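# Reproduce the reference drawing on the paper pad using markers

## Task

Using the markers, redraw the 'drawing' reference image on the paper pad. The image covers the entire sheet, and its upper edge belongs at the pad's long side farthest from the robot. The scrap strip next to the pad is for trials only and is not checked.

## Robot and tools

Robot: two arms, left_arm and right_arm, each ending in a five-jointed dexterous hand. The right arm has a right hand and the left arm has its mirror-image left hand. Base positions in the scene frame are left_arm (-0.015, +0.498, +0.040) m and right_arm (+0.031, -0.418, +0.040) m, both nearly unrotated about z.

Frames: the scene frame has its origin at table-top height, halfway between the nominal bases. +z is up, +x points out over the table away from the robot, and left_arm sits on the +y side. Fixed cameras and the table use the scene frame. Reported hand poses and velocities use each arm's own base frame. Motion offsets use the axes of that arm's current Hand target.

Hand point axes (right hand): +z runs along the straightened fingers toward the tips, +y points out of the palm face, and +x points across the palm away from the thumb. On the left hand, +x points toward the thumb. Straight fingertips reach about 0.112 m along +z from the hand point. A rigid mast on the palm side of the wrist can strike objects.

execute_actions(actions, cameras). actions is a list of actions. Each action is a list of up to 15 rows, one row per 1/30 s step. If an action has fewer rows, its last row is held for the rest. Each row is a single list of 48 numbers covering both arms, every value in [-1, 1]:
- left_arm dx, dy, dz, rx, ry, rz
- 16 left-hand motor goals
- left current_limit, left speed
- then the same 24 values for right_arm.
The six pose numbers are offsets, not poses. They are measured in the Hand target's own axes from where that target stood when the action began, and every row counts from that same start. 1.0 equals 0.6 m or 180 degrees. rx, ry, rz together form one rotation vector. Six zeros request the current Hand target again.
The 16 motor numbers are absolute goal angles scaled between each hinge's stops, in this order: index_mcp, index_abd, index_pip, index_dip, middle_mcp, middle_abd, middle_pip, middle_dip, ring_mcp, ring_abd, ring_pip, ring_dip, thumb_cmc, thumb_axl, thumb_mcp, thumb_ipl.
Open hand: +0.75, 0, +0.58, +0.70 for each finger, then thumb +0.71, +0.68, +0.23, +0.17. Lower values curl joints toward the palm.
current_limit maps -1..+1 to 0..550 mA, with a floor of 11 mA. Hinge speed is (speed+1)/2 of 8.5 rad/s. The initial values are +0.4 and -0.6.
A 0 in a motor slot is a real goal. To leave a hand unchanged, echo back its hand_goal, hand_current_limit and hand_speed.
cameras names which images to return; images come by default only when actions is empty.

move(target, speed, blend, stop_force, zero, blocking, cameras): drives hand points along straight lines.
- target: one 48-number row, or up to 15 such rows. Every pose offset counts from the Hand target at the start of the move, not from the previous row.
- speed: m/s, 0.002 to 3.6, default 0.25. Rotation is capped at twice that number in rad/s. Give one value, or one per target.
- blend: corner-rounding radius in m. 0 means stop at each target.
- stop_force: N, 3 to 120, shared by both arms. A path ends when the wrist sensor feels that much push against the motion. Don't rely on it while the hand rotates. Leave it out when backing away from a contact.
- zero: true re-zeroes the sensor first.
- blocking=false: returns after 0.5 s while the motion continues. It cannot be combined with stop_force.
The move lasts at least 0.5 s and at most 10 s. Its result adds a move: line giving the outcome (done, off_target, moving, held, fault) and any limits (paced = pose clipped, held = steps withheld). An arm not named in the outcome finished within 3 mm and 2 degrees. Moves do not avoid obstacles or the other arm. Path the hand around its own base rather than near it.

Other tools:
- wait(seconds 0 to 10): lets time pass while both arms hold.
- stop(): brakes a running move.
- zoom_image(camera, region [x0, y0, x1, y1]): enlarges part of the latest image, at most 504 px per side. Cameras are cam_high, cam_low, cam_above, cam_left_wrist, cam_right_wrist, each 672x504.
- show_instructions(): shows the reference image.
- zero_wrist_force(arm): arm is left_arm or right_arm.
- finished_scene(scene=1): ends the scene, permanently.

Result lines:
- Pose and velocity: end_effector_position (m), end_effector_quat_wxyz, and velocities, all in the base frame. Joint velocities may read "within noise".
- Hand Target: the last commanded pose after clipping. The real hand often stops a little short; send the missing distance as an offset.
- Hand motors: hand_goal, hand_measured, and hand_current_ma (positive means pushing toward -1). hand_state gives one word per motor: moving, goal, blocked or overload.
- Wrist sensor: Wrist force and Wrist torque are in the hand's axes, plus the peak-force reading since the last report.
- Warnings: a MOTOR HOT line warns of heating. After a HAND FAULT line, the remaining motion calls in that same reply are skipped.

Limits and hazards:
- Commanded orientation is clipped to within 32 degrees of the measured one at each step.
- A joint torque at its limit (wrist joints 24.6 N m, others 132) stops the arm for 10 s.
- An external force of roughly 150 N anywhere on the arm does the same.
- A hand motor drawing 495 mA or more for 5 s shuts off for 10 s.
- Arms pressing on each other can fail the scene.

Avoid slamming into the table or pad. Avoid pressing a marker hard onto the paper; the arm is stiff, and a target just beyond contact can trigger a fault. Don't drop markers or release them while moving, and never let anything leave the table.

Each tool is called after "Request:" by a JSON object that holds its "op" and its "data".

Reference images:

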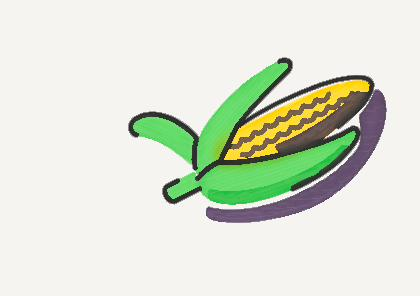

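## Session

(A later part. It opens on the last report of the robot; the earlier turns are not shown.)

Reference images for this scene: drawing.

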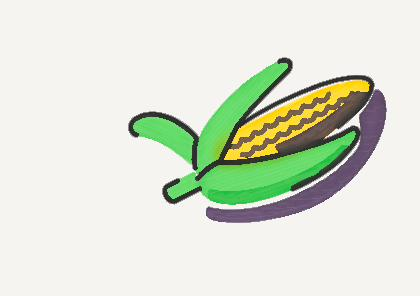

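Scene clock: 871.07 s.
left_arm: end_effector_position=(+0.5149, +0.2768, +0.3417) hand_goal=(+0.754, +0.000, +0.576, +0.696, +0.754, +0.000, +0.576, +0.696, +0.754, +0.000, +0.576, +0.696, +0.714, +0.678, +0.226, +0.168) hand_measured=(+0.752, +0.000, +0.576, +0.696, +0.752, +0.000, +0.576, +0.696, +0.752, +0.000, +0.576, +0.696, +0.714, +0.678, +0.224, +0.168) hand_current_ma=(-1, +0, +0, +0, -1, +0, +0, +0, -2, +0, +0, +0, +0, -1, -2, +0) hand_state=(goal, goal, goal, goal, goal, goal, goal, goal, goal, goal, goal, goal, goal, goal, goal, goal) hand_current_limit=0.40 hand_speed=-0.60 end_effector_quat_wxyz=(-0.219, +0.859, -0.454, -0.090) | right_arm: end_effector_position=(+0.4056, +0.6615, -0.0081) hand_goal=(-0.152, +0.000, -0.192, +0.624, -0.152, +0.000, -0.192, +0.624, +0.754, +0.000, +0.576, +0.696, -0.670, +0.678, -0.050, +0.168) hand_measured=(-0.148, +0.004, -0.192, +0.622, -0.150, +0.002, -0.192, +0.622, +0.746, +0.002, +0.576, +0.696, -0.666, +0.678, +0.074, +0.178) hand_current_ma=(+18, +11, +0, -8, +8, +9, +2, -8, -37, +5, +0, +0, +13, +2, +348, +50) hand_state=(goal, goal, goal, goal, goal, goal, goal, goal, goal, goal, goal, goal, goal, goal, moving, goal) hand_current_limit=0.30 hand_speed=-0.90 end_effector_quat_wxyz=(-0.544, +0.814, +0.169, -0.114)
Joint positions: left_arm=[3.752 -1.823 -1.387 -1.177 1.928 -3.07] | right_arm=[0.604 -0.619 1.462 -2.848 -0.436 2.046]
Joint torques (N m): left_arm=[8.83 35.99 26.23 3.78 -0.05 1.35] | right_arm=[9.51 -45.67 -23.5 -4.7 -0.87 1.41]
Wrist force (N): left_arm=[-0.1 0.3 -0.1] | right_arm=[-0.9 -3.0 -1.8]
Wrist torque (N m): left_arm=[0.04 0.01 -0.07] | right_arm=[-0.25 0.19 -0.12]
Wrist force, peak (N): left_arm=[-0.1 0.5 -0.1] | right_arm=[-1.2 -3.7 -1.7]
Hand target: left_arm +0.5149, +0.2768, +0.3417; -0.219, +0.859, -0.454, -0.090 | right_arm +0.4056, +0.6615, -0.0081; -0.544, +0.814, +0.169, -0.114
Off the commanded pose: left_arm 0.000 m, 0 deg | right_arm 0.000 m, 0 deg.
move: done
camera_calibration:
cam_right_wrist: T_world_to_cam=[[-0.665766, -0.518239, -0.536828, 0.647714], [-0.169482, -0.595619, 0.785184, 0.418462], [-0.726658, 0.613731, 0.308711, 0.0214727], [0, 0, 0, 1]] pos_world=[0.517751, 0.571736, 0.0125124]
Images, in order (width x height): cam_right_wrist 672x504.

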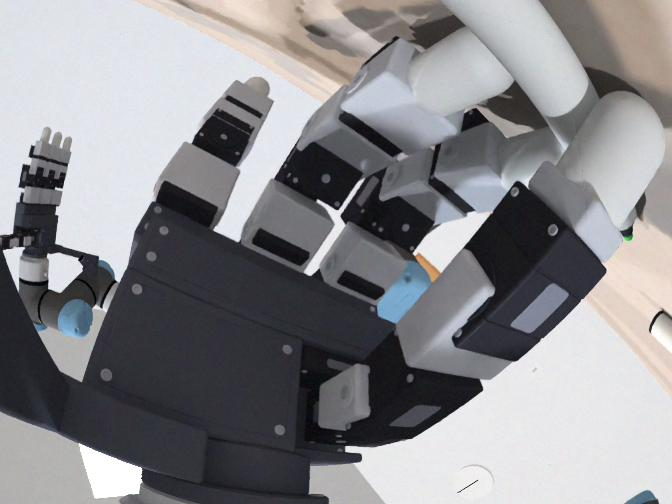

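Request:
{"op": "move", "data": {"target": [0,0,0,0,0,0,0.754,0,0.576,0.696,0.754,0,0.576,0.696,0.754,0,0.576,0.696,0.714,0.678,0.226,0.168,0.4,-0.6,0,0,0,0,0,0,-0.23,0,-0.22,0.58,-0.23,0,-0.22,0.58,0.754,0,0.576,0.696,-0.671,0.678,-0.16,0.09,0.75,-0.9], "cameras": ["cam_right_wrist"]}}

Request:
{"op": "wait", "data": {"seconds": 1.5}}

Scene clock: 875.33 s.
left_arm: end_effector_position=(+0.5149, +0.2768, +0.3417) hand_goal=(+0.754, +0.000, +0.576, +0.696, +0.754, +0.000, +0.576, +0.696, +0.754, +0.000, +0.576, +0.696, +0.714, +0.678, +0.226, +0.168) hand_measured=(+0.752, +0.000, +0.576, +0.696, +0.752, +0.000, +0.576, +0.696, +0.752, +0.000, +0.576, +0.696, +0.714, +0.678, +0.224, +0.168) hand_current_ma=(-1, +0, +0, +0, -1, +0, +0, +0, -2, +0, +0, +0, +0, -1, -2, +0) hand_state=(goal, goal, goal, goal, goal, goal, goal, goal, goal, goal, goal, goal, goal, goal, goal, goal) hand_current_limit=0.40 hand_speed=-0.60 end_effector_quat_wxyz=(-0.219, +0.859, -0.454, -0.090) | right_arm: end_effector_position=(+0.4056, +0.6615, -0.0081) hand_goal=(-0.230, +0.000, -0.220, +0.580, -0.230, +0.000, -0.220, +0.580, +0.754, +0.000, +0.576, +0.696, -0.670, +0.678, -0.160, +0.090) hand_measured=(-0.148, +0.004, -0.194, +0.600, -0.150, +0.002, -0.192, +0.600, +0.746, +0.002, +0.576, +0.696, -0.666, +0.678, +0.074, +0.162) hand_current_ma=(+400, +11, +106, +81, +388, +9, +113, +81, -37, +5, +0, +0, +12, +2, +481, +447) hand_state=(blocked, goal, blocked, goal, blocked, goal, blocked, goal, goal, goal, goal, goal, goal, goal, blocked, blocked) hand_current_limit=0.75 hand_speed=-0.90 end_effector_quat_wxyz=(-0.544, +0.814, +0.169, -0.114)
Joint positions: left_arm=[3.752 -1.823 -1.387 -1.177 1.928 -3.07] | right_arm=[0.604 -0.619 1.462 -2.848 -0.436 2.046]
Joint torques (N m): left_arm=[8.17 35.96 26.29 3.68 -0.03 1.46] | right_arm=[8.6 -45.93 -13.67 -2.27 -0.8 0.65]
Wrist force (N): left_arm=[-0.1 0.5 -0.3] | right_arm=[-0.5 -0.9 -0.4]
Wrist torque (N m): left_arm=[0.08 0.02 -0.08] | right_arm=[-0.04 0.14 -0.09]
Wrist force, peak (N): left_arm=[-0.1 0.6 0.1] | right_arm=[-1.0 -3.9 -1.9]
Hand target: left_arm +0.5149, +0.2768, +0.3417; -0.219, +0.859, -0.454, -0.090 | right_arm +0.4056, +0.6615, -0.0081; -0.544, +0.814, +0.169, -0.114
Off the commanded pose: left_arm 0.000 m, 0 deg | right_arm 0.000 m, 0 deg.
move: done
camera_calibration:
cam_right_wrist: T_world_to_cam=[[-0.665766, -0.518239, -0.536828, 0.647714], [-0.169482, -0.595619, 0.785184, 0.418462], [-0.726658, 0.613731, 0.308711, 0.0214727], [0, 0, 0, 1]] pos_world=[0.517751, 0.571736, 0.0125124]
Images, in order (width x height): cam_right_wrist 672x504.

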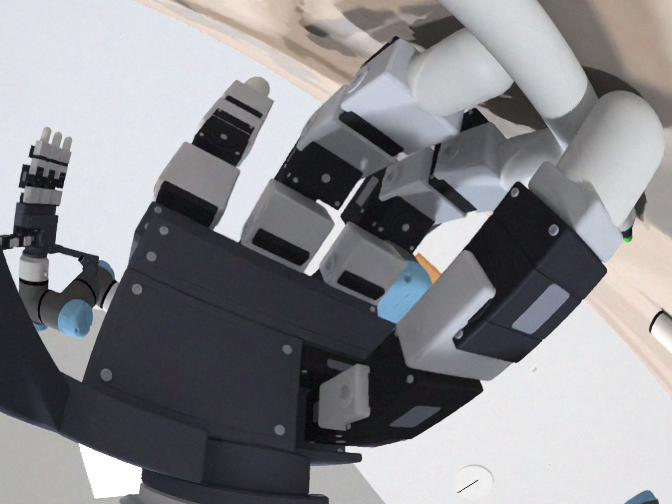

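Scene clock: 876.83 s.
left_arm: end_effector_position=(+0.5149, +0.2768, +0.3417) hand_goal=(+0.754, +0.000, +0.576, +0.696, +0.754, +0.000, +0.576, +0.696, +0.754, +0.000, +0.576, +0.696, +0.714, +0.678, +0.226, +0.168) hand_measured=(+0.752, +0.000, +0.576, +0.696, +0.752, +0.000, +0.576, +0.696, +0.752, +0.000, +0.576, +0.696, +0.714, +0.678, +0.224, +0.168) hand_current_ma=(-1, +0, +0, +0, -1, +0, +0, +0, -2, +0, +0, +0, +0, -1, -2, +0) hand_state=(goal, goal, goal, goal, goal, goal, goal, goal, goal, goal, goal, goal, goal, goal, goal, goal) hand_current_limit=0.40 hand_speed=-0.60 end_effector_quat_wxyz=(-0.219, +0.859, -0.454, -0.090) | right_arm: end_effector_position=(+0.4056, +0.6615, -0.0081) hand_goal=(-0.230, +0.000, -0.220, +0.580, -0.230, +0.000, -0.220, +0.580, +0.754, +0.000, +0.576, +0.696, -0.670, +0.678, -0.160, +0.090) hand_measured=(-0.148, +0.004, -0.194, +0.600, -0.150, +0.002, -0.192, +0.600, +0.746, +0.002, +0.576, +0.696, -0.666, +0.678, +0.074, +0.162) hand_current_ma=(+400, +11, +106, +81, +388, +9, +113, +81, -37, +5, +0, +0, +12, +2, +481, +447) hand_state=(blocked, goal, blocked, goal, blocked, goal, blocked, goal, goal, goal, goal, goal, goal, goal, blocked, blocked) hand_current_limit=0.75 hand_speed=-0.90 end_effector_quat_wxyz=(-0.544, +0.814, +0.169, -0.114)
Joint positions: left_arm=[3.752 -1.823 -1.387 -1.177 1.928 -3.07] | right_arm=[0.604 -0.619 1.462 -2.848 -0.436 2.046]
Joint torques (N m): left_arm=[8.58 36.94 25.39 3.67 0.04 1.29] | right_arm=[7.52 -46.1 -11.6 -1.24 -0.81 0.32]
Wrist force (N): left_arm=[-0.2 0.3 -0.2] | right_arm=[-0.8 -1.0 -0.4]
Wrist torque (N m): left_arm=[0.04 0.02 -0.08] | right_arm=[-0.07 0.18 -0.12]
Wrist force, peak (N): left_arm=[-0.2 0.4 -0.3] | right_arm=[-0.9 -1.3 -0.4]
Hand target: left_arm +0.5149, +0.2768, +0.3417; -0.219, +0.859, -0.454, -0.090 | right_arm +0.4056, +0.6615, -0.0081; -0.544, +0.814, +0.169, -0.114
Off the commanded pose: left_arm 0.000 m, 0 deg | right_arm 0.000 m, 0 deg.
wait: 1.50 s; at rest by 0.17 s

Request:
{"op": "move", "data": {"target": [[0,0,0,0,0,0,0.754,0,0.576,0.696,0.754,0,0.576,0.696,0.754,0,0.576,0.696,0.714,0.678,0.226,0.168,0.4,-0.6,0,-0.0923,-0.0385,0,0,0,-0.23,0,-0.22,0.58,-0.23,0,-0.22,0.58,0.754,0,0.576,0.696,-0.671,0.678,-0.16,0.09,0.75,-0.9],[0,0,0,0,0,0,0.754,0,0.576,0.696,0.754,0,0.576,0.696,0.754,0,0.576,0.696,0.714,0.678,0.226,0.168,0.4,-0.6,-0.1902,-0.0523,-0.256,0.1347,-0.0377,-0.5262,-0.23,0,-0.22,0.58,-0.23,0,-0.22,0.58,0.754,0,0.576,0.696,-0.671,0.678,-0.16,0.09,0.75,-0.9]], "speed": [0.1,0.2], "cameras": ["cam_above","cam_right_wrist","cam_high","cam_low"]}}

Request:
{"op": "zoom_image", "data": {"camera": "cam_right_wrist", "region": [522, 160, 672, 310]}}

Request:
{"op": "zoom_image", "data": {"camera": "cam_low", "region": [310, 200, 430, 290]}}

Scene clock: 906.27 s.
left_arm: end_effector_position=(+0.5149, +0.2768, +0.3417) hand_goal=(+0.754, +0.000, +0.576, +0.696, +0.754, +0.000, +0.576, +0.696, +0.754, +0.000, +0.576, +0.696, +0.714, +0.678, +0.226, +0.168) hand_measured=(+0.752, +0.000, +0.576, +0.696, +0.752, +0.000, +0.576, +0.696, +0.752, +0.000, +0.576, +0.696, +0.714, +0.678, +0.224, +0.168) hand_current_ma=(-1, +0, +0, +0, -1, +0, +0, +0, -2, +0, +0, +0, +0, -1, -2, +0) hand_state=(goal, goal, goal, goal, goal, goal, goal, goal, goal, goal, goal, goal, goal, goal, goal, goal) hand_current_limit=0.40 hand_speed=-0.60 end_effector_quat_wxyz=(-0.219, +0.859, -0.454, -0.090) | right_arm: end_effector_position=(+0.3529, +0.4970, +0.0800) hand_goal=(-0.230, +0.000, -0.220, +0.580, -0.230, +0.000, -0.220, +0.580, +0.754, +0.000, +0.576, +0.696, -0.670, +0.678, -0.160, +0.090) hand_measured=(-0.148, +0.004, -0.194, +0.600, -0.150, +0.004, -0.192, +0.600, +0.750, +0.002, +0.576, +0.696, -0.666, +0.678, +0.074, +0.162) hand_current_ma=(+400, +14, +106, +81, +388, +11, +113, +81, -12, +5, +0, +0, +13, +2, +481, +446) hand_state=(blocked, goal, blocked, goal, blocked, goal, blocked, goal, goal, goal, goal, goal, goal, goal, blocked, blocked) hand_current_limit=0.75 hand_speed=-0.90 end_effector_quat_wxyz=(-0.583, +0.304, +0.712, +0.248)
Joint positions: left_arm=[3.752 -1.823 -1.387 -1.177 1.928 -3.07] | right_arm=[0.304 -1.06 1.91 -1.275 -0.5 -1.192]
Joint torques (N m): left_arm=[8.65 35.81 25.75 3.68 -0.01 1.32] | right_arm=[-10.74 -28.38 -22.8 2.22 -1.9 -1.85]
Wrist force (N): left_arm=[-0.1 0.2 0.0] | right_arm=[-0.6 -0.3 -0.1]
Wrist torque (N m): left_arm=[0.01 0.03 -0.07] | right_arm=[-0.23 0.37 0.21]
Wrist force, peak (N): left_arm=[-0.3 0.5 -0.2] | right_arm=[-0.7 -1.8 -0.4]
Hand target: left_arm +0.5149, +0.2768, +0.3417; -0.219, +0.859, -0.454, -0.090 | right_arm +0.3529, +0.4970, +0.0800; -0.583, +0.304, +0.712, +0.248
Off the commanded pose: left_arm 0.000 m, 0 deg | right_arm 0.000 m, 0 deg.
move: done
camera_calibration:
cam_right_wrist: T_world_to_cam=[[0.51925, 0.29202, -0.803184, -0.224933], [0.16778, -0.956354, -0.239241, 0.384531], [-0.837991, -0.0105321, -0.545582, 0.474787], [0, 0, 0, 1]] pos_world=[0.450147, 0.438434, 0.170368]
Images, in order (width x height): cam_high 672x504, cam_low 672x504, cam_above 672x504, cam_right_wrist 672x504.

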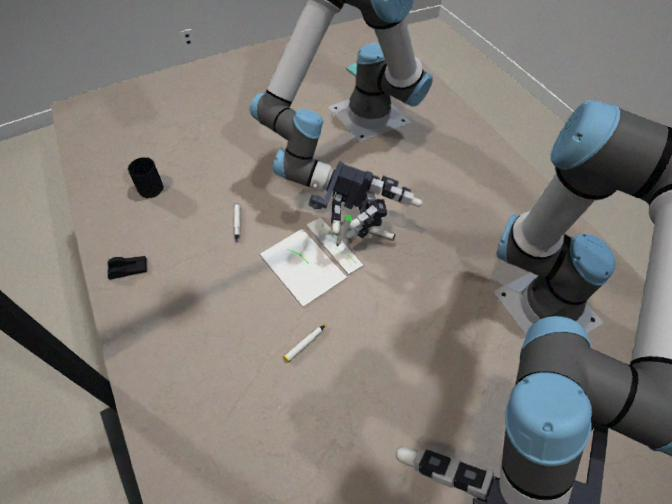

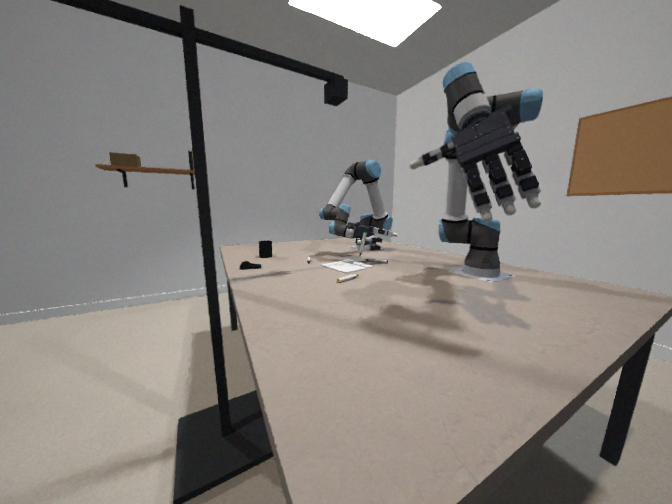

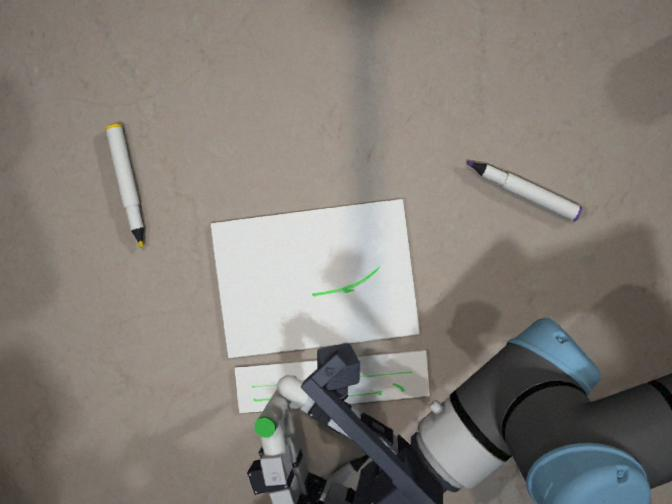

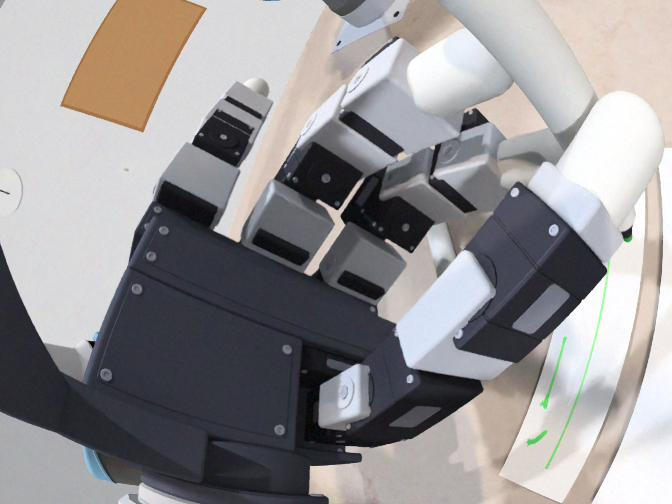

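Scaled by 3.360 from the camera's 672x504 image, which has a finer 960x720 frame.

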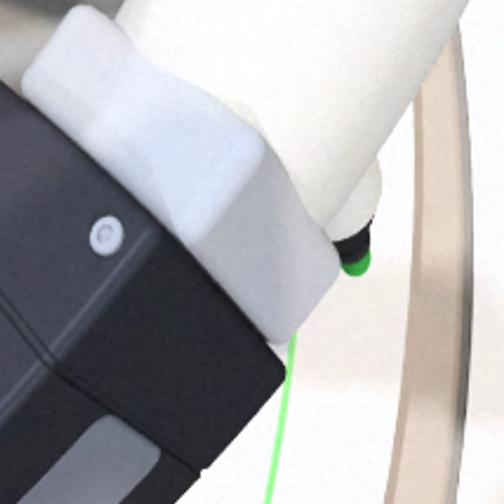

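Scaled by 4.200.

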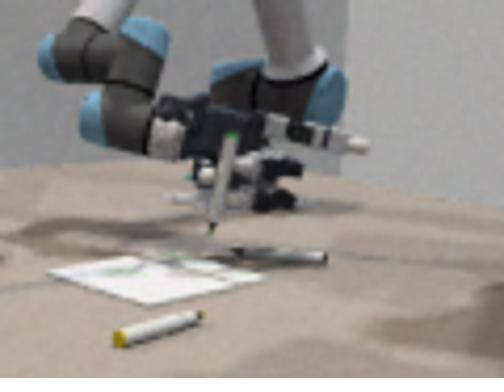

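Request:
{"op": "move", "data": {"target": [0,0,0,0,0,0,0.754,0,0.576,0.696,0.754,0,0.576,0.696,0.754,0,0.576,0.696,0.714,0.678,0.226,0.168,0.4,-0.6,-0.07187,0,0.01467,0,0,0,-0.23,0,-0.22,0.58,-0.23,0,-0.22,0.58,0.754,0,0.576,0.696,-0.671,0.678,-0.16,0.09,0.75,-0.9], "speed": 0.1, "cameras": ["cam_right_wrist","cam_above"]}}

Request:
{"op": "zoom_image", "data": {"camera": "cam_right_wrist", "region": [572, 180, 672, 280]}}

Request:
{"op": "move", "data": {"target": [0,0,0,0,0,0,0.754,0,0.576,0.696,0.754,0,0.576,0.696,0.754,0,0.576,0.696,0.714,0.678,0.226,0.168,0.4,-0.6,-0.0049,0,0.001,0,0,0,-0.23,0,-0.22,0.58,-0.23,0,-0.22,0.58,0.754,0,0.576,0.696,-0.671,0.678,-0.16,0.09,0.75,-0.9], "speed": 0.01, "cameras": ["cam_right_wrist"]}}

Request:
{"op": "zoom_image", "data": {"camera": "cam_right_wrist", "region": [572, 180, 672, 280]}}

Scene clock: 915.43 s.
left_arm: end_effector_position=(+0.5149, +0.2768, +0.3417) hand_goal=(+0.754, +0.000, +0.576, +0.696, +0.754, +0.000, +0.576, +0.696, +0.754, +0.000, +0.576, +0.696, +0.714, +0.678, +0.226, +0.168) hand_measured=(+0.752, +0.000, +0.576, +0.696, +0.752, +0.000, +0.576, +0.696, +0.752, +0.000, +0.576, +0.696, +0.714, +0.678, +0.224, +0.168) hand_current_ma=(-1, +0, +0, +0, -1, +0, +0, +0, -2, +0, +0, +0, +0, -1, -2, +0) hand_state=(goal, goal, goal, goal, goal, goal, goal, goal, goal, goal, goal, goal, goal, goal, goal, goal) hand_current_limit=0.40 hand_speed=-0.60 end_effector_quat_wxyz=(-0.219, +0.859, -0.454, -0.090) | right_arm: end_effector_position=(+0.3528, +0.4970, +0.0360) hand_goal=(-0.230, +0.000, -0.220, +0.580, -0.230, +0.000, -0.220, +0.580, +0.754, +0.000, +0.576, +0.696, -0.670, +0.678, -0.160, +0.090) hand_measured=(-0.148, +0.004, -0.194, +0.600, -0.150, +0.004, -0.192, +0.600, +0.750, +0.002, +0.576, +0.696, -0.666, +0.678, +0.074, +0.162) hand_current_ma=(+400, +15, +106, +81, +388, +12, +113, +81, -12, +5, +0, +0, +14, +2, +481, +446) hand_state=(blocked, goal, blocked, goal, blocked, goal, blocked, goal, goal, goal, goal, goal, goal, goal, blocked, blocked) hand_current_limit=0.75 hand_speed=-0.90 end_effector_quat_wxyz=(-0.583, +0.304, +0.712, +0.248)
Joint positions: left_arm=[3.752 -1.823 -1.387 -1.177 1.928 -3.07] | right_arm=[0.304 -0.974 1.926 -1.377 -0.5 -1.192]
Joint torques (N m): left_arm=[8.44 36.07 25.05 3.61 -0.04 1.49] | right_arm=[10.47 -30.64 -7.35 -2.97 3.11 1.36]
Wrist force (N): left_arm=[-0.1 0.4 -0.1] | right_arm=[-0.5 0.0 0.0]
Wrist torque (N m): left_arm=[0.06 0.02 -0.08] | right_arm=[-0.22 0.33 0.16]
Wrist force, peak (N): left_arm=[-0.4 0.4 0.2] | right_arm=[-1.2 -0.2 0.3]
Hand target: left_arm +0.5149, +0.2768, +0.3417; -0.219, +0.859, -0.454, -0.090 | right_arm +0.3528, +0.4970, +0.0359; -0.583, +0.304, +0.712, +0.248
Off the commanded pose: left_arm 0.000 m, 0 deg | right_arm 0.000 m, 0 deg.
move: done
camera_calibration:
cam_right_wrist: T_world_to_cam=[[0.519257, 0.292126, -0.803141, -0.260196], [0.167758, -0.956323, -0.239382, 0.374059], [-0.837991, -0.0104321, -0.545584, 0.450708], [0, 0, 0, 1]] pos_world=[0.450047, 0.438433, 0.126468]
Images, in order (width x height): cam_above 672x504, cam_right_wrist 672x504.

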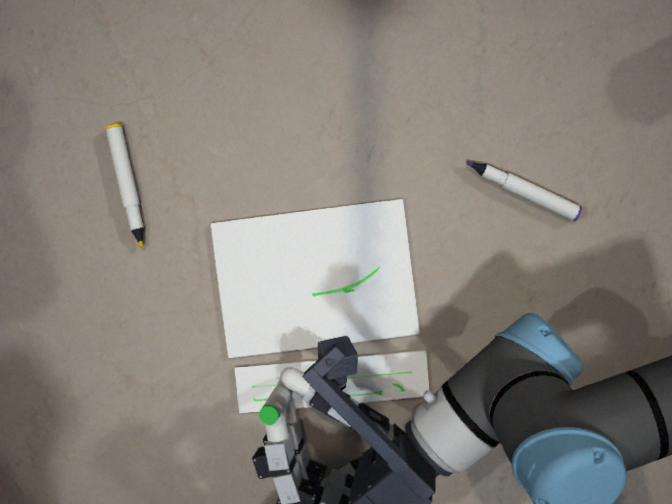

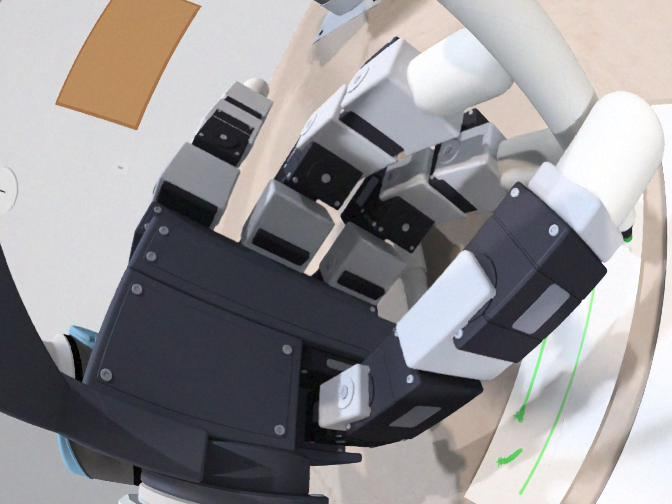

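Scaled by 5.040 from the camera's 672x504 image, which has a finer 960x720 frame.

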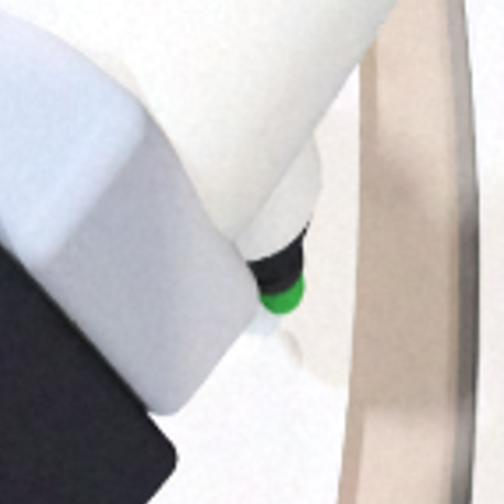

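Scene clock: 916.13 s.
left_arm: end_effector_position=(+0.5149, +0.2768, +0.3417) hand_goal=(+0.754, +0.000, +0.576, +0.696, +0.754, +0.000, +0.576, +0.696, +0.754, +0.000, +0.576, +0.696, +0.714, +0.678, +0.226, +0.168) hand_measured=(+0.752, +0.000, +0.576, +0.696, +0.752, +0.000, +0.576, +0.696, +0.752, +0.000, +0.576, +0.696, +0.714, +0.678, +0.224, +0.168) hand_current_ma=(-1, +0, +0, +0, -1, +0, +0, +0, -2, +0, +0, +0, +0, -1, -2, +0) hand_state=(goal, goal, goal, goal, goal, goal, goal, goal, goal, goal, goal, goal, goal, goal, goal, goal) hand_current_limit=0.40 hand_speed=-0.60 end_effector_quat_wxyz=(-0.219, +0.859, -0.454, -0.090) | right_arm: end_effector_position=(+0.3528, +0.4970, +0.0330) hand_goal=(-0.230, +0.000, -0.220, +0.580, -0.230, +0.000, -0.220, +0.580, +0.754, +0.000, +0.576, +0.696, -0.670, +0.678, -0.160, +0.090) hand_measured=(-0.148, +0.004, -0.194, +0.600, -0.150, +0.004, -0.192, +0.600, +0.750, +0.002, +0.576, +0.696, -0.666, +0.678, +0.074, +0.162) hand_current_ma=(+400, +15, +106, +81, +388, +12, +113, +81, -12, +5, +0, +0, +14, +2, +481, +446) hand_state=(blocked, goal, blocked, goal, blocked, goal, blocked, goal, goal, goal, goal, goal, goal, goal, blocked, blocked) hand_current_limit=0.75 hand_speed=-0.90 end_effector_quat_wxyz=(-0.583, +0.304, +0.712, +0.248)
Joint positions: left_arm=[3.752 -1.823 -1.387 -1.177 1.928 -3.07] | right_arm=[0.304 -0.968 1.926 -1.383 -0.5 -1.192]
Joint torques (N m): left_arm=[9.03 34.8 25.69 3.66 -0.01 1.1] | right_arm=[10.29 -32.04 -6.88 -2.9 3.33 1.23]
Wrist force (N): left_arm=[-0.3 0.1 0.0] | right_arm=[-0.5 -0.4 0.0]
Wrist torque (N m): left_arm=[0.00 0.04 -0.08] | right_arm=[-0.26 0.34 0.14]
Wrist force, peak (N): left_arm=[0.0 0.6 0.0] | right_arm=[-0.4 -0.7 -0.2]
Hand target: left_arm +0.5149, +0.2768, +0.3417; -0.219, +0.859, -0.454, -0.090 | right_arm +0.3528, +0.4970, +0.0329; -0.583, +0.304, +0.712, +0.248
Off the commanded pose: left_arm 0.000 m, 0 deg | right_arm 0.000 m, 0 deg.
move: done
camera_calibration:
cam_right_wrist: T_world_to_cam=[[0.519224, 0.292175, -0.803144, -0.262612], [0.167865, -0.956307, -0.239372, 0.373284], [-0.83799, -0.0105321, -0.545584, 0.449115], [0, 0, 0, 1]] pos_world=[0.450047, 0.438433, 0.123468]
Images, in order (width x height): cam_right_wrist 672x504.

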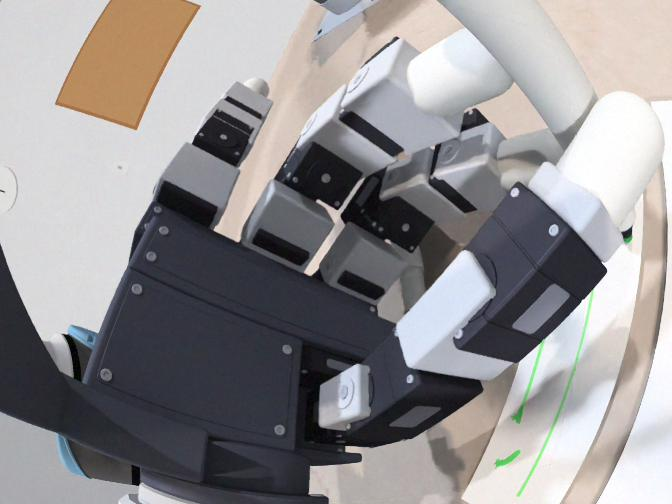

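Scaled by 5.040 from the camera's 672x504 image, which has a finer 960x720 frame.

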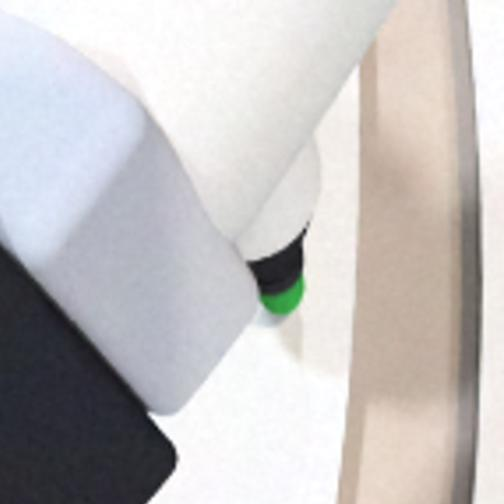

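Request:
{"op": "move", "data": {"target": [0,0,0,0,0,0,0.754,0,0.576,0.696,0.754,0,0.576,0.696,0.754,0,0.576,0.696,0.714,0.678,0.226,0.168,0.4,-0.6,-0.001633,0,0.000333,0,0,0,-0.23,0,-0.22,0.58,-0.23,0,-0.22,0.58,0.754,0,0.576,0.696,-0.671,0.678,-0.16,0.09,0.75,-0.9], "speed": 0.01, "cameras": ["cam_right_wrist"]}}

Request:
{"op": "zoom_image", "data": {"camera": "cam_right_wrist", "region": [572, 180, 672, 280]}}

Request:
{"op": "move", "data": {"target": [0,0,0,0,0,0,0.754,0,0.576,0.696,0.754,0,0.576,0.696,0.754,0,0.576,0.696,0.714,0.678,0.226,0.168,0.4,-0.6,-0.001633,0,0.000333,0,0,0,-0.23,0,-0.22,0.58,-0.23,0,-0.22,0.58,0.754,0,0.576,0.696,-0.671,0.678,-0.16,0.09,0.75,-0.9], "speed": 0.01, "cameras": ["cam_right_wrist"]}}

Request:
{"op": "zoom_image", "data": {"camera": "cam_right_wrist", "region": [572, 180, 672, 280]}}

Request:
{"op": "move", "data": {"target": [0,0,0,0,0,0,0.754,0,0.576,0.696,0.754,0,0.576,0.696,0.754,0,0.576,0.696,0.714,0.678,0.226,0.168,0.4,-0.6,-0.001633,0,0.000333,0,0,0,-0.23,0,-0.22,0.58,-0.23,0,-0.22,0.58,0.754,0,0.576,0.696,-0.671,0.678,-0.16,0.09,0.75,-0.9], "speed": 0.01, "cameras": ["cam_right_wrist"]}}

Request:
{"op": "zoom_image", "data": {"camera": "cam_right_wrist", "region": [572, 180, 672, 280]}}

Scene clock: 926.73 s.
left_arm: end_effector_position=(+0.5149, +0.2768, +0.3417) hand_goal=(+0.754, +0.000, +0.576, +0.696, +0.754, +0.000, +0.576, +0.696, +0.754, +0.000, +0.576, +0.696, +0.714, +0.678, +0.226, +0.168) hand_measured=(+0.752, +0.000, +0.576, +0.696, +0.752, +0.000, +0.576, +0.696, +0.752, +0.000, +0.576, +0.696, +0.714, +0.678, +0.224, +0.168) hand_current_ma=(-1, +0, +0, +0, -1, +0, +0, +0, -2, +0, +0, +0, +0, -1, -2, +0) hand_state=(goal, goal, goal, goal, goal, goal, goal, goal, goal, goal, goal, goal, goal, goal, goal, goal) hand_current_limit=0.40 hand_speed=-0.60 end_effector_quat_wxyz=(-0.219, +0.859, -0.454, -0.090) | right_arm: end_effector_position=(+0.3528, +0.4970, +0.0320) hand_goal=(-0.230, +0.000, -0.220, +0.580, -0.230, +0.000, -0.220, +0.580, +0.754, +0.000, +0.576, +0.696, -0.670, +0.678, -0.160, +0.090) hand_measured=(-0.148, +0.004, -0.194, +0.600, -0.150, +0.004, -0.192, +0.600, +0.750, +0.002, +0.576, +0.696, -0.666, +0.678, +0.074, +0.162) hand_current_ma=(+400, +15, +106, +81, +388, +12, +113, +81, -12, +5, +0, +0, +14, +2, +481, +446) hand_state=(blocked, goal, blocked, goal, blocked, goal, blocked, goal, goal, goal, goal, goal, goal, goal, blocked, blocked) hand_current_limit=0.75 hand_speed=-0.90 end_effector_quat_wxyz=(-0.583, +0.304, +0.712, +0.248)
Joint positions: left_arm=[3.752 -1.823 -1.387 -1.177 1.928 -3.07] | right_arm=[0.304 -0.966 1.926 -1.386 -0.5 -1.192]
Joint torques (N m): left_arm=[9.09 36.15 25.51 3.72 0.09 1.4] | right_arm=[9.95 -29.67 -7.03 -3.02 3.36 1.07]
Wrist force (N): left_arm=[-0.2 0.4 -0.2] | right_arm=[-0.9 -0.5 0.2]
Wrist torque (N m): left_arm=[0.05 0.02 -0.08] | right_arm=[-0.30 0.38 0.11]
Wrist force, peak (N): left_arm=[-0.3 0.5 -0.1] | right_arm=[-0.9 -0.5 0.2]
Hand target: left_arm +0.5149, +0.2768, +0.3417; -0.219, +0.859, -0.454, -0.090 | right_arm +0.3528, +0.4970, +0.0319; -0.583, +0.304, +0.712, +0.248
Off the commanded pose: left_arm 0.000 m, 0 deg | right_arm 0.000 m, 0 deg.
move: done
camera_calibration:
cam_right_wrist: T_world_to_cam=[[0.519224, 0.292175, -0.803144, -0.263495], [0.167865, -0.956307, -0.239372, 0.373021], [-0.83799, -0.0105321, -0.545584, 0.448515], [0, 0, 0, 1]] pos_world=[0.450047, 0.438433, 0.122368]
Images, in order (width x height): cam_right_wrist 672x504.

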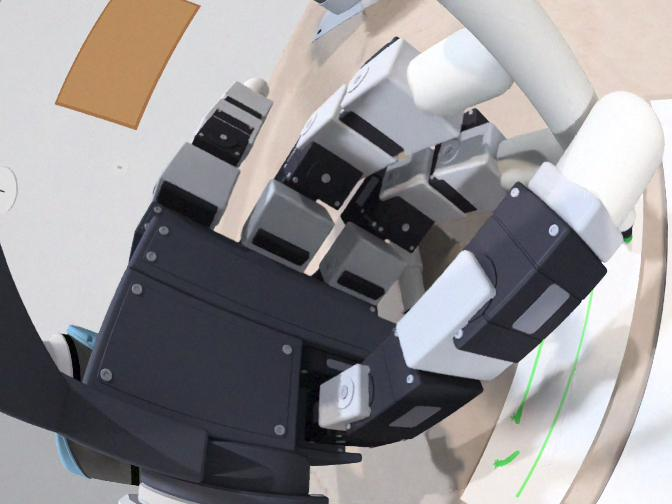

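Scaled by 5.040 from the camera's 672x504 image, which has a finer 960x720 frame.

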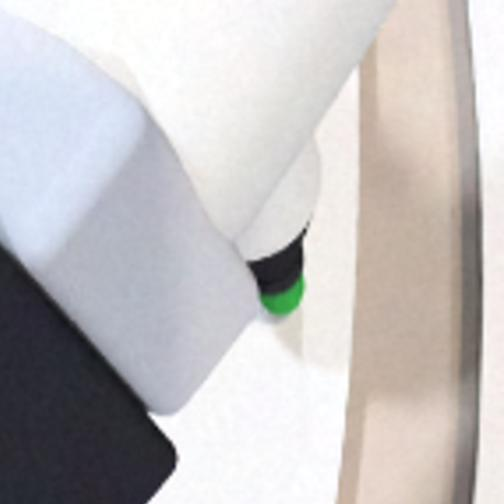

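Scene clock: 927.43 s.
left_arm: end_effector_position=(+0.5149, +0.2768, +0.3417) hand_goal=(+0.754, +0.000, +0.576, +0.696, +0.754, +0.000, +0.576, +0.696, +0.754, +0.000, +0.576, +0.696, +0.714, +0.678, +0.226, +0.168) hand_measured=(+0.752, +0.000, +0.576, +0.696, +0.752, +0.000, +0.576, +0.696, +0.752, +0.000, +0.576, +0.696, +0.714, +0.678, +0.224, +0.168) hand_current_ma=(-1, +0, +0, +0, -1, +0, +0, +0, -2, +0, +0, +0, +0, -1, -2, +0) hand_state=(goal, goal, goal, goal, goal, goal, goal, goal, goal, goal, goal, goal, goal, goal, goal, goal) hand_current_limit=0.40 hand_speed=-0.60 end_effector_quat_wxyz=(-0.219, +0.859, -0.454, -0.090) | right_arm: end_effector_position=(+0.3527, +0.4970, +0.0310) hand_goal=(-0.230, +0.000, -0.220, +0.580, -0.230, +0.000, -0.220, +0.580, +0.754, +0.000, +0.576, +0.696, -0.670, +0.678, -0.160, +0.090) hand_measured=(-0.148, +0.004, -0.194, +0.600, -0.150, +0.004, -0.192, +0.600, +0.750, +0.002, +0.576, +0.696, -0.666, +0.678, +0.074, +0.162) hand_current_ma=(+400, +15, +106, +81, +388, +12, +113, +81, -12, +5, +0, +0, +14, +2, +481, +446) hand_state=(blocked, goal, blocked, goal, blocked, goal, blocked, goal, goal, goal, goal, goal, goal, goal, blocked, blocked) hand_current_limit=0.75 hand_speed=-0.90 end_effector_quat_wxyz=(-0.583, +0.304, +0.712, +0.248)
Joint positions: left_arm=[3.752 -1.823 -1.387 -1.177 1.928 -3.07] | right_arm=[0.304 -0.964 1.927 -1.388 -0.5 -1.192]
Joint torques (N m): left_arm=[8.44 34.55 25.49 3.59 -0.15 1.4] | right_arm=[10.59 -29.96 -7.48 -3.13 3.24 1.29]
Wrist force (N): left_arm=[-0.1 0.4 -0.2] | right_arm=[-0.4 -0.4 -0.1]
Wrist torque (N m): left_arm=[0.05 0.00 -0.07] | right_arm=[-0.25 0.33 0.15]
Wrist force, peak (N): left_arm=[-0.3 0.5 -0.1] | right_arm=[-0.8 -0.4 0.3]
Hand target: left_arm +0.5149, +0.2768, +0.3417; -0.219, +0.859, -0.454, -0.090 | right_arm +0.3527, +0.4970, +0.0309; -0.583, +0.304, +0.712, +0.248
Off the commanded pose: left_arm 0.000 m, 0 deg | right_arm 0.000 m, 0 deg.
move: done
camera_calibration:
cam_right_wrist: T_world_to_cam=[[0.519224, 0.292175, -0.803144, -0.264298], [0.167865, -0.956307, -0.239372, 0.372782], [-0.83799, -0.0105321, -0.545584, 0.447969], [0, 0, 0, 1]] pos_world=[0.450047, 0.438433, 0.121368]
Images, in order (width x height): cam_right_wrist 672x504.

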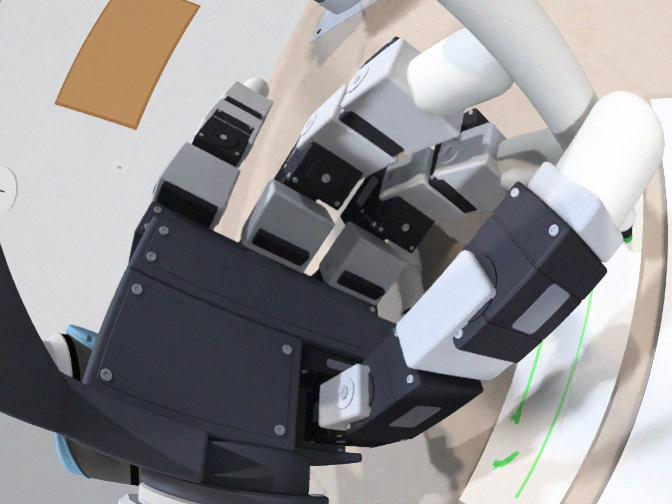

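Scaled by 5.040 from the camera's 672x504 image, which has a finer 960x720 frame.

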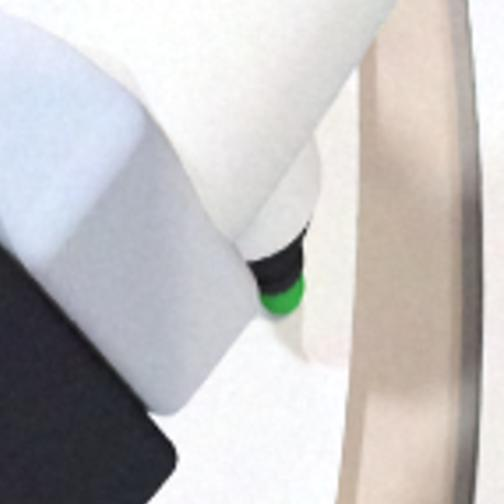

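Scene clock: 928.13 s.
left_arm: end_effector_position=(+0.5149, +0.2768, +0.3417) hand_goal=(+0.754, +0.000, +0.576, +0.696, +0.754, +0.000, +0.576, +0.696, +0.754, +0.000, +0.576, +0.696, +0.714, +0.678, +0.226, +0.168) hand_measured=(+0.752, +0.000, +0.576, +0.696, +0.752, +0.000, +0.576, +0.696, +0.752, +0.000, +0.576, +0.696, +0.714, +0.678, +0.224, +0.168) hand_current_ma=(-1, +0, +0, +0, -1, +0, +0, +0, -2, +0, +0, +0, +0, -1, -2, +0) hand_state=(goal, goal, goal, goal, goal, goal, goal, goal, goal, goal, goal, goal, goal, goal, goal, goal) hand_current_limit=0.40 hand_speed=-0.60 end_effector_quat_wxyz=(-0.219, +0.859, -0.454, -0.090) | right_arm: end_effector_position=(+0.3527, +0.4970, +0.0300) hand_goal=(-0.230, +0.000, -0.220, +0.580, -0.230, +0.000, -0.220, +0.580, +0.754, +0.000, +0.576, +0.696, -0.670, +0.678, -0.160, +0.090) hand_measured=(-0.148, +0.000, -0.194, +0.600, -0.150, +0.000, -0.192, +0.600, +0.750, +0.002, +0.576, +0.696, -0.668, +0.678, +0.074, +0.162) hand_current_ma=(+400, +2, +106, +81, +388, +0, +113, +81, -12, +5, +0, +0, +5, +2, +481, +446) hand_state=(blocked, goal, blocked, goal, blocked, goal, blocked, goal, goal, goal, goal, goal, goal, goal, blocked, blocked) hand_current_limit=0.75 hand_speed=-0.90 end_effector_quat_wxyz=(-0.583, +0.304, +0.712, +0.248)
Joint positions: left_arm=[3.752 -1.823 -1.387 -1.177 1.928 -3.07] | right_arm=[0.304 -0.961 1.927 -1.39 -0.5 -1.192]
Joint torques (N m): left_arm=[8.33 34.61 25.43 3.54 -0.05 1.22] | right_arm=[9.59 -30.02 -6.38 -2.83 3.07 1.39]
Wrist force (N): left_arm=[-0.4 0.3 -0.1] | right_arm=[1.1 -0.4 0.2]
Wrist torque (N m): left_arm=[0.04 0.06 -0.10] | right_arm=[-0.28 0.25 0.06]
Wrist force, peak (N): left_arm=[-0.4 0.3 -0.1] | right_arm=[1.7 -0.5 0.1]
Hand target: left_arm +0.5149, +0.2768, +0.3417; -0.219, +0.859, -0.454, -0.090 | right_arm +0.3527, +0.4970, +0.0299; -0.583, +0.304, +0.712, +0.248
Off the commanded pose: left_arm 0.000 m, 0 deg | right_arm 0.000 m, 0 deg.
move: done
camera_calibration:
cam_right_wrist: T_world_to_cam=[[0.519224, 0.292175, -0.803144, -0.265102], [0.167865, -0.956307, -0.239372, 0.372542], [-0.83799, -0.0105321, -0.545584, 0.447424], [0, 0, 0, 1]] pos_world=[0.450047, 0.438433, 0.120368]
Images, in order (width x height): cam_right_wrist 672x504.

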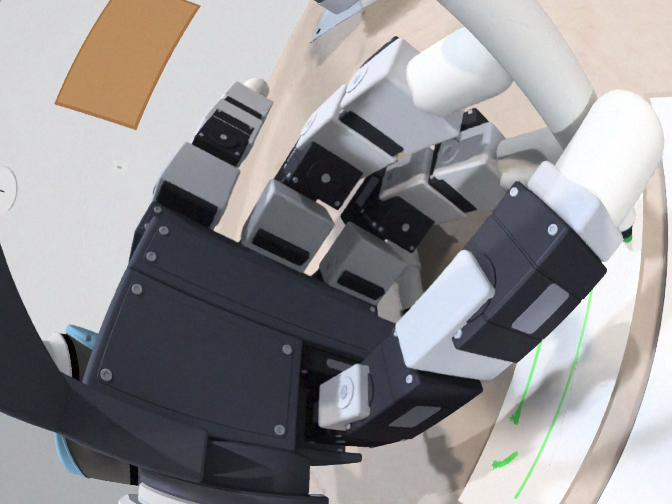

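Scaled by 5.040 from the camera's 672x504 image, which has a finer 960x720 frame.

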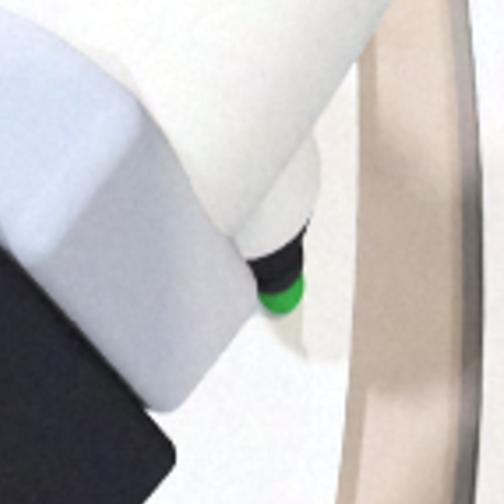

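Request:
{"op": "move", "data": {"target": [[0,0,0,0,0,0,0.754,0,0.576,0.696,0.754,0,0.576,0.696,0.754,0,0.576,0.696,0.714,0.678,0.226,0.168,0.4,-0.6,-0.01034,-0.04,-0.05233,0,0,0,-0.23,0,-0.22,0.58,-0.23,0,-0.22,0.58,0.754,0,0.576,0.696,-0.671,0.678,-0.16,0.09,0.75,-0.9]], "speed": 0.05, "cameras": ["cam_right_wrist"]}}

Request:
{"op": "zoom_image", "data": {"camera": "cam_right_wrist", "region": [522, 160, 672, 310]}}

Request:
{"op": "move", "data": {"target": [0,0,0,0,0,0,0.754,0,0.576,0.696,0.754,0,0.576,0.696,0.754,0,0.576,0.696,0.714,0.678,0.226,0.168,0.4,-0.6,0.0245,0,-0.005,0,0,0,-0.23,0,-0.22,0.58,-0.23,0,-0.22,0.58,0.754,0,0.576,0.696,-0.671,0.678,-0.16,0.09,0.75,-0.9], "speed": 0.05, "cameras": ["cam_right_wrist","cam_above"]}}

Request:
{"op": "zoom_image", "data": {"camera": "cam_right_wrist", "region": [522, 160, 672, 310]}}

Request:
{"op": "zoom_image", "data": {"camera": "cam_above", "region": [220, 330, 440, 430]}}

Scene clock: 938.77 s.
left_arm: end_effector_position=(+0.5149, +0.2768, +0.3417) hand_goal=(+0.754, +0.000, +0.576, +0.696, +0.754, +0.000, +0.576, +0.696, +0.754, +0.000, +0.576, +0.696, +0.714, +0.678, +0.226, +0.168) hand_measured=(+0.752, +0.000, +0.576, +0.696, +0.752, +0.000, +0.576, +0.696, +0.752, +0.000, +0.576, +0.696, +0.714, +0.678, +0.224, +0.168) hand_current_ma=(-1, +0, +0, +0, -1, +0, +0, +0, -2, +0, +0, +0, +0, -1, -2, +0) hand_state=(goal, goal, goal, goal, goal, goal, goal, goal, goal, goal, goal, goal, goal, goal, goal, goal) hand_current_limit=0.40 hand_speed=-0.60 end_effector_quat_wxyz=(-0.219, +0.859, -0.454, -0.090) | right_arm: end_effector_position=(+0.3576, +0.4573, +0.0301) hand_goal=(-0.230, +0.000, -0.220, +0.580, -0.230, +0.000, -0.220, +0.580, +0.754, +0.000, +0.576, +0.696, -0.670, +0.678, -0.160, +0.090) hand_measured=(-0.216, +0.006, -0.214, +0.584, -0.182, -0.018, -0.202, +0.588, +0.750, +0.002, +0.576, +0.696, -0.620, +0.690, +0.018, +0.112) hand_current_ma=(+56, +21, +19, +16, +226, -66, +71, +30, -12, +5, +0, +0, +222, +53, +480, +131) hand_state=(goal, goal, goal, goal, blocked, goal, goal, goal, goal, goal, goal, goal, blocked, goal, blocked, blocked) hand_current_limit=0.75 hand_speed=-0.90 end_effector_quat_wxyz=(-0.583, +0.304, +0.712, +0.248)
Joint positions: left_arm=[3.752 -1.823 -1.387 -1.177 1.928 -3.07] | right_arm=[0.225 -0.982 1.961 -1.351 -0.573 -1.252]
Joint torques (N m): left_arm=[8.93 35.69 24.78 3.56 -0.21 1.32] | right_arm=[-10.96 -45.05 -6.59 2.61 -1.85 -1.41]
Wrist force (N): left_arm=[-0.4 0.4 0.1] | right_arm=[-0.7 -0.3 0.1]
Wrist torque (N m): left_arm=[0.03 0.05 -0.09] | right_arm=[-0.26 0.38 0.21]
Wrist force, peak (N): left_arm=[-0.3 0.7 0.3] | right_arm=[2.5 -0.3 0.6]
Hand target: left_arm +0.5149, +0.2768, +0.3417; -0.219, +0.859, -0.454, -0.090 | right_arm +0.3576, +0.4573, +0.0301; -0.583, +0.304, +0.712, +0.248
Off the commanded pose: left_arm 0.000 m, 0 deg | right_arm 0.000 m, 0 deg.
move: done
camera_calibration:
cam_right_wrist: T_world_to_cam=[[0.519224, 0.292175, -0.803144, -0.255863], [0.167865, -0.956307, -0.239372, 0.333915], [-0.83799, -0.0105321, -0.545584, 0.451138], [0, 0, 0, 1]] pos_world=[0.454847, 0.398833, 0.120568]
Images, in order (width x height): cam_right_wrist 672x504.

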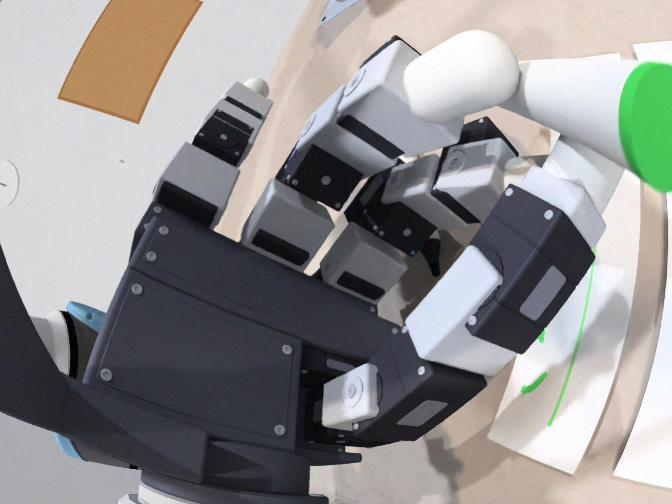

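Scaled by 3.360 from the camera's 672x504 image, which has a finer 960x720 frame.

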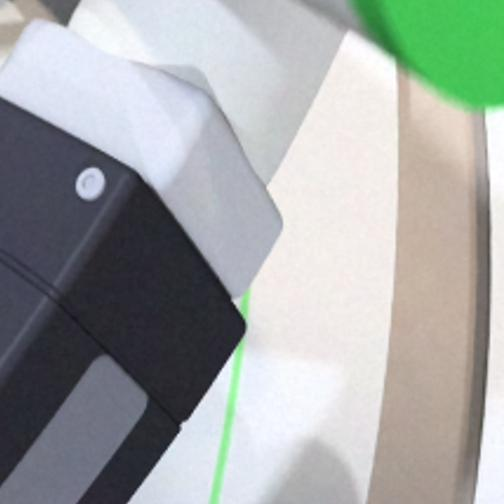

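Scene clock: 939.60 s.
left_arm: end_effector_position=(+0.5149, +0.2768, +0.3417) hand_goal=(+0.754, +0.000, +0.576, +0.696, +0.754, +0.000, +0.576, +0.696, +0.754, +0.000, +0.576, +0.696, +0.714, +0.678, +0.226, +0.168) hand_measured=(+0.752, +0.000, +0.576, +0.696, +0.752, +0.000, +0.576, +0.696, +0.752, +0.000, +0.576, +0.696, +0.714, +0.678, +0.224, +0.168) hand_current_ma=(-1, +0, +0, +0, -1, +0, +0, +0, -2, +0, +0, +0, +0, -1, -2, +0) hand_state=(goal, goal, goal, goal, goal, goal, goal, goal, goal, goal, goal, goal, goal, goal, goal, goal) hand_current_limit=0.40 hand_speed=-0.60 end_effector_quat_wxyz=(-0.219, +0.859, -0.454, -0.090) | right_arm: end_effector_position=(+0.3577, +0.4573, +0.0450) hand_goal=(-0.230, +0.000, -0.220, +0.580, -0.230, +0.000, -0.220, +0.580, +0.754, +0.000, +0.576, +0.696, -0.670, +0.678, -0.160, +0.090) hand_measured=(-0.216, +0.006, -0.214, +0.584, -0.182, -0.018, -0.202, +0.588, +0.750, +0.002, +0.576, +0.696, -0.620, +0.690, +0.018, +0.112) hand_current_ma=(+56, +21, +19, +16, +226, -66, +71, +30, -12, +5, +0, +0, +222, +53, +481, +131) hand_state=(goal, goal, goal, goal, blocked, goal, goal, goal, goal, goal, goal, goal, blocked, goal, blocked, blocked) hand_current_limit=0.75 hand_speed=-0.90 end_effector_quat_wxyz=(-0.583, +0.304, +0.712, +0.248)
Joint positions: left_arm=[3.752 -1.823 -1.387 -1.177 1.928 -3.07] | right_arm=[0.225 -1.013 1.957 -1.317 -0.573 -1.252]
Joint torques (N m): left_arm=[8.34 34.81 24.41 3.66 0.09 1.31] | right_arm=[-11.26 -43.95 -20.17 2.5 -2.05 -0.33]
Wrist force (N): left_arm=[-0.1 0.4 0.0] | right_arm=[-0.6 -0.2 0.1]
Wrist torque (N m): left_arm=[0.04 0.01 -0.07] | right_arm=[-0.25 0.38 0.21]
Wrist force, peak (N): left_arm=[-0.3 0.5 -0.1] | right_arm=[-1.0 -0.2 0.3]
Hand target: left_arm +0.5149, +0.2768, +0.3417; -0.219, +0.859, -0.454, -0.090 | right_arm +0.3577, +0.4573, +0.0451; -0.583, +0.304, +0.712, +0.248
Off the commanded pose: left_arm 0.000 m, 0 deg | right_arm 0.000 m, 0 deg.
move: done
camera_calibration:
cam_right_wrist: T_world_to_cam=[[0.519242, 0.29207, -0.803171, -0.243881], [0.167807, -0.956339, -0.239283, 0.337396], [-0.837991, -0.0105321, -0.545582, 0.45935], [0, 0, 0, 1]] pos_world=[0.454947, 0.398733, 0.135468]
Images, in order (width x height): cam_above 672x504, cam_right_wrist 672x504.

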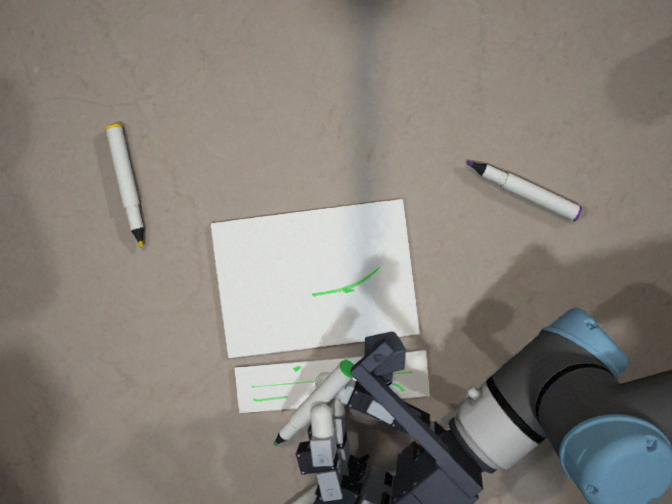

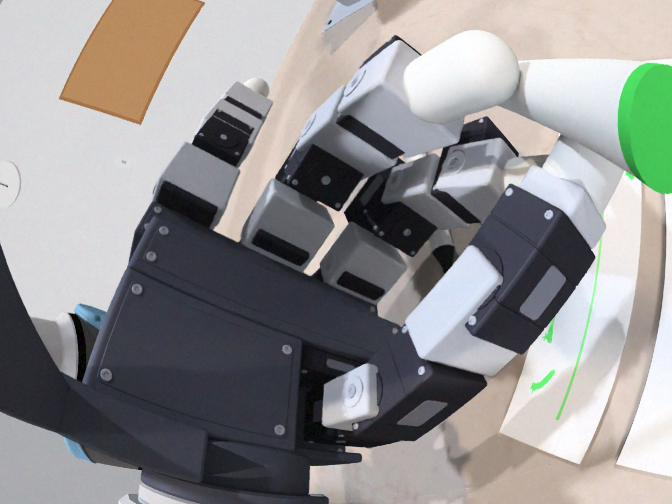

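Scaled by 3.360 from the camera's 672x504 image, which has a finer 960x720 frame.

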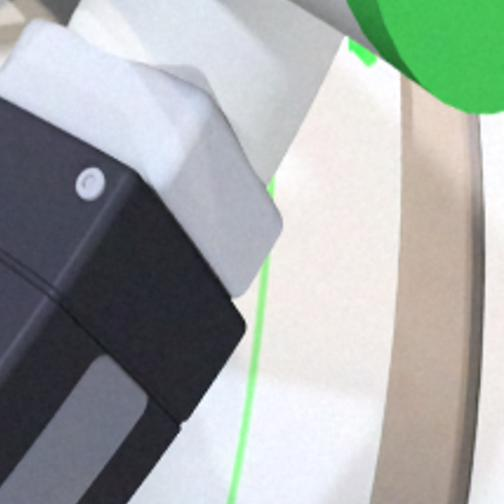

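Scaled by 2.291.

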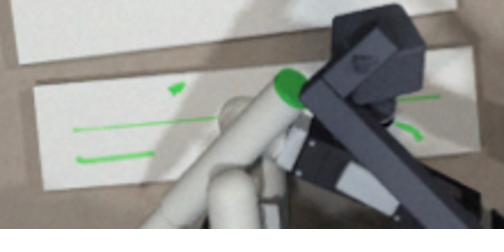

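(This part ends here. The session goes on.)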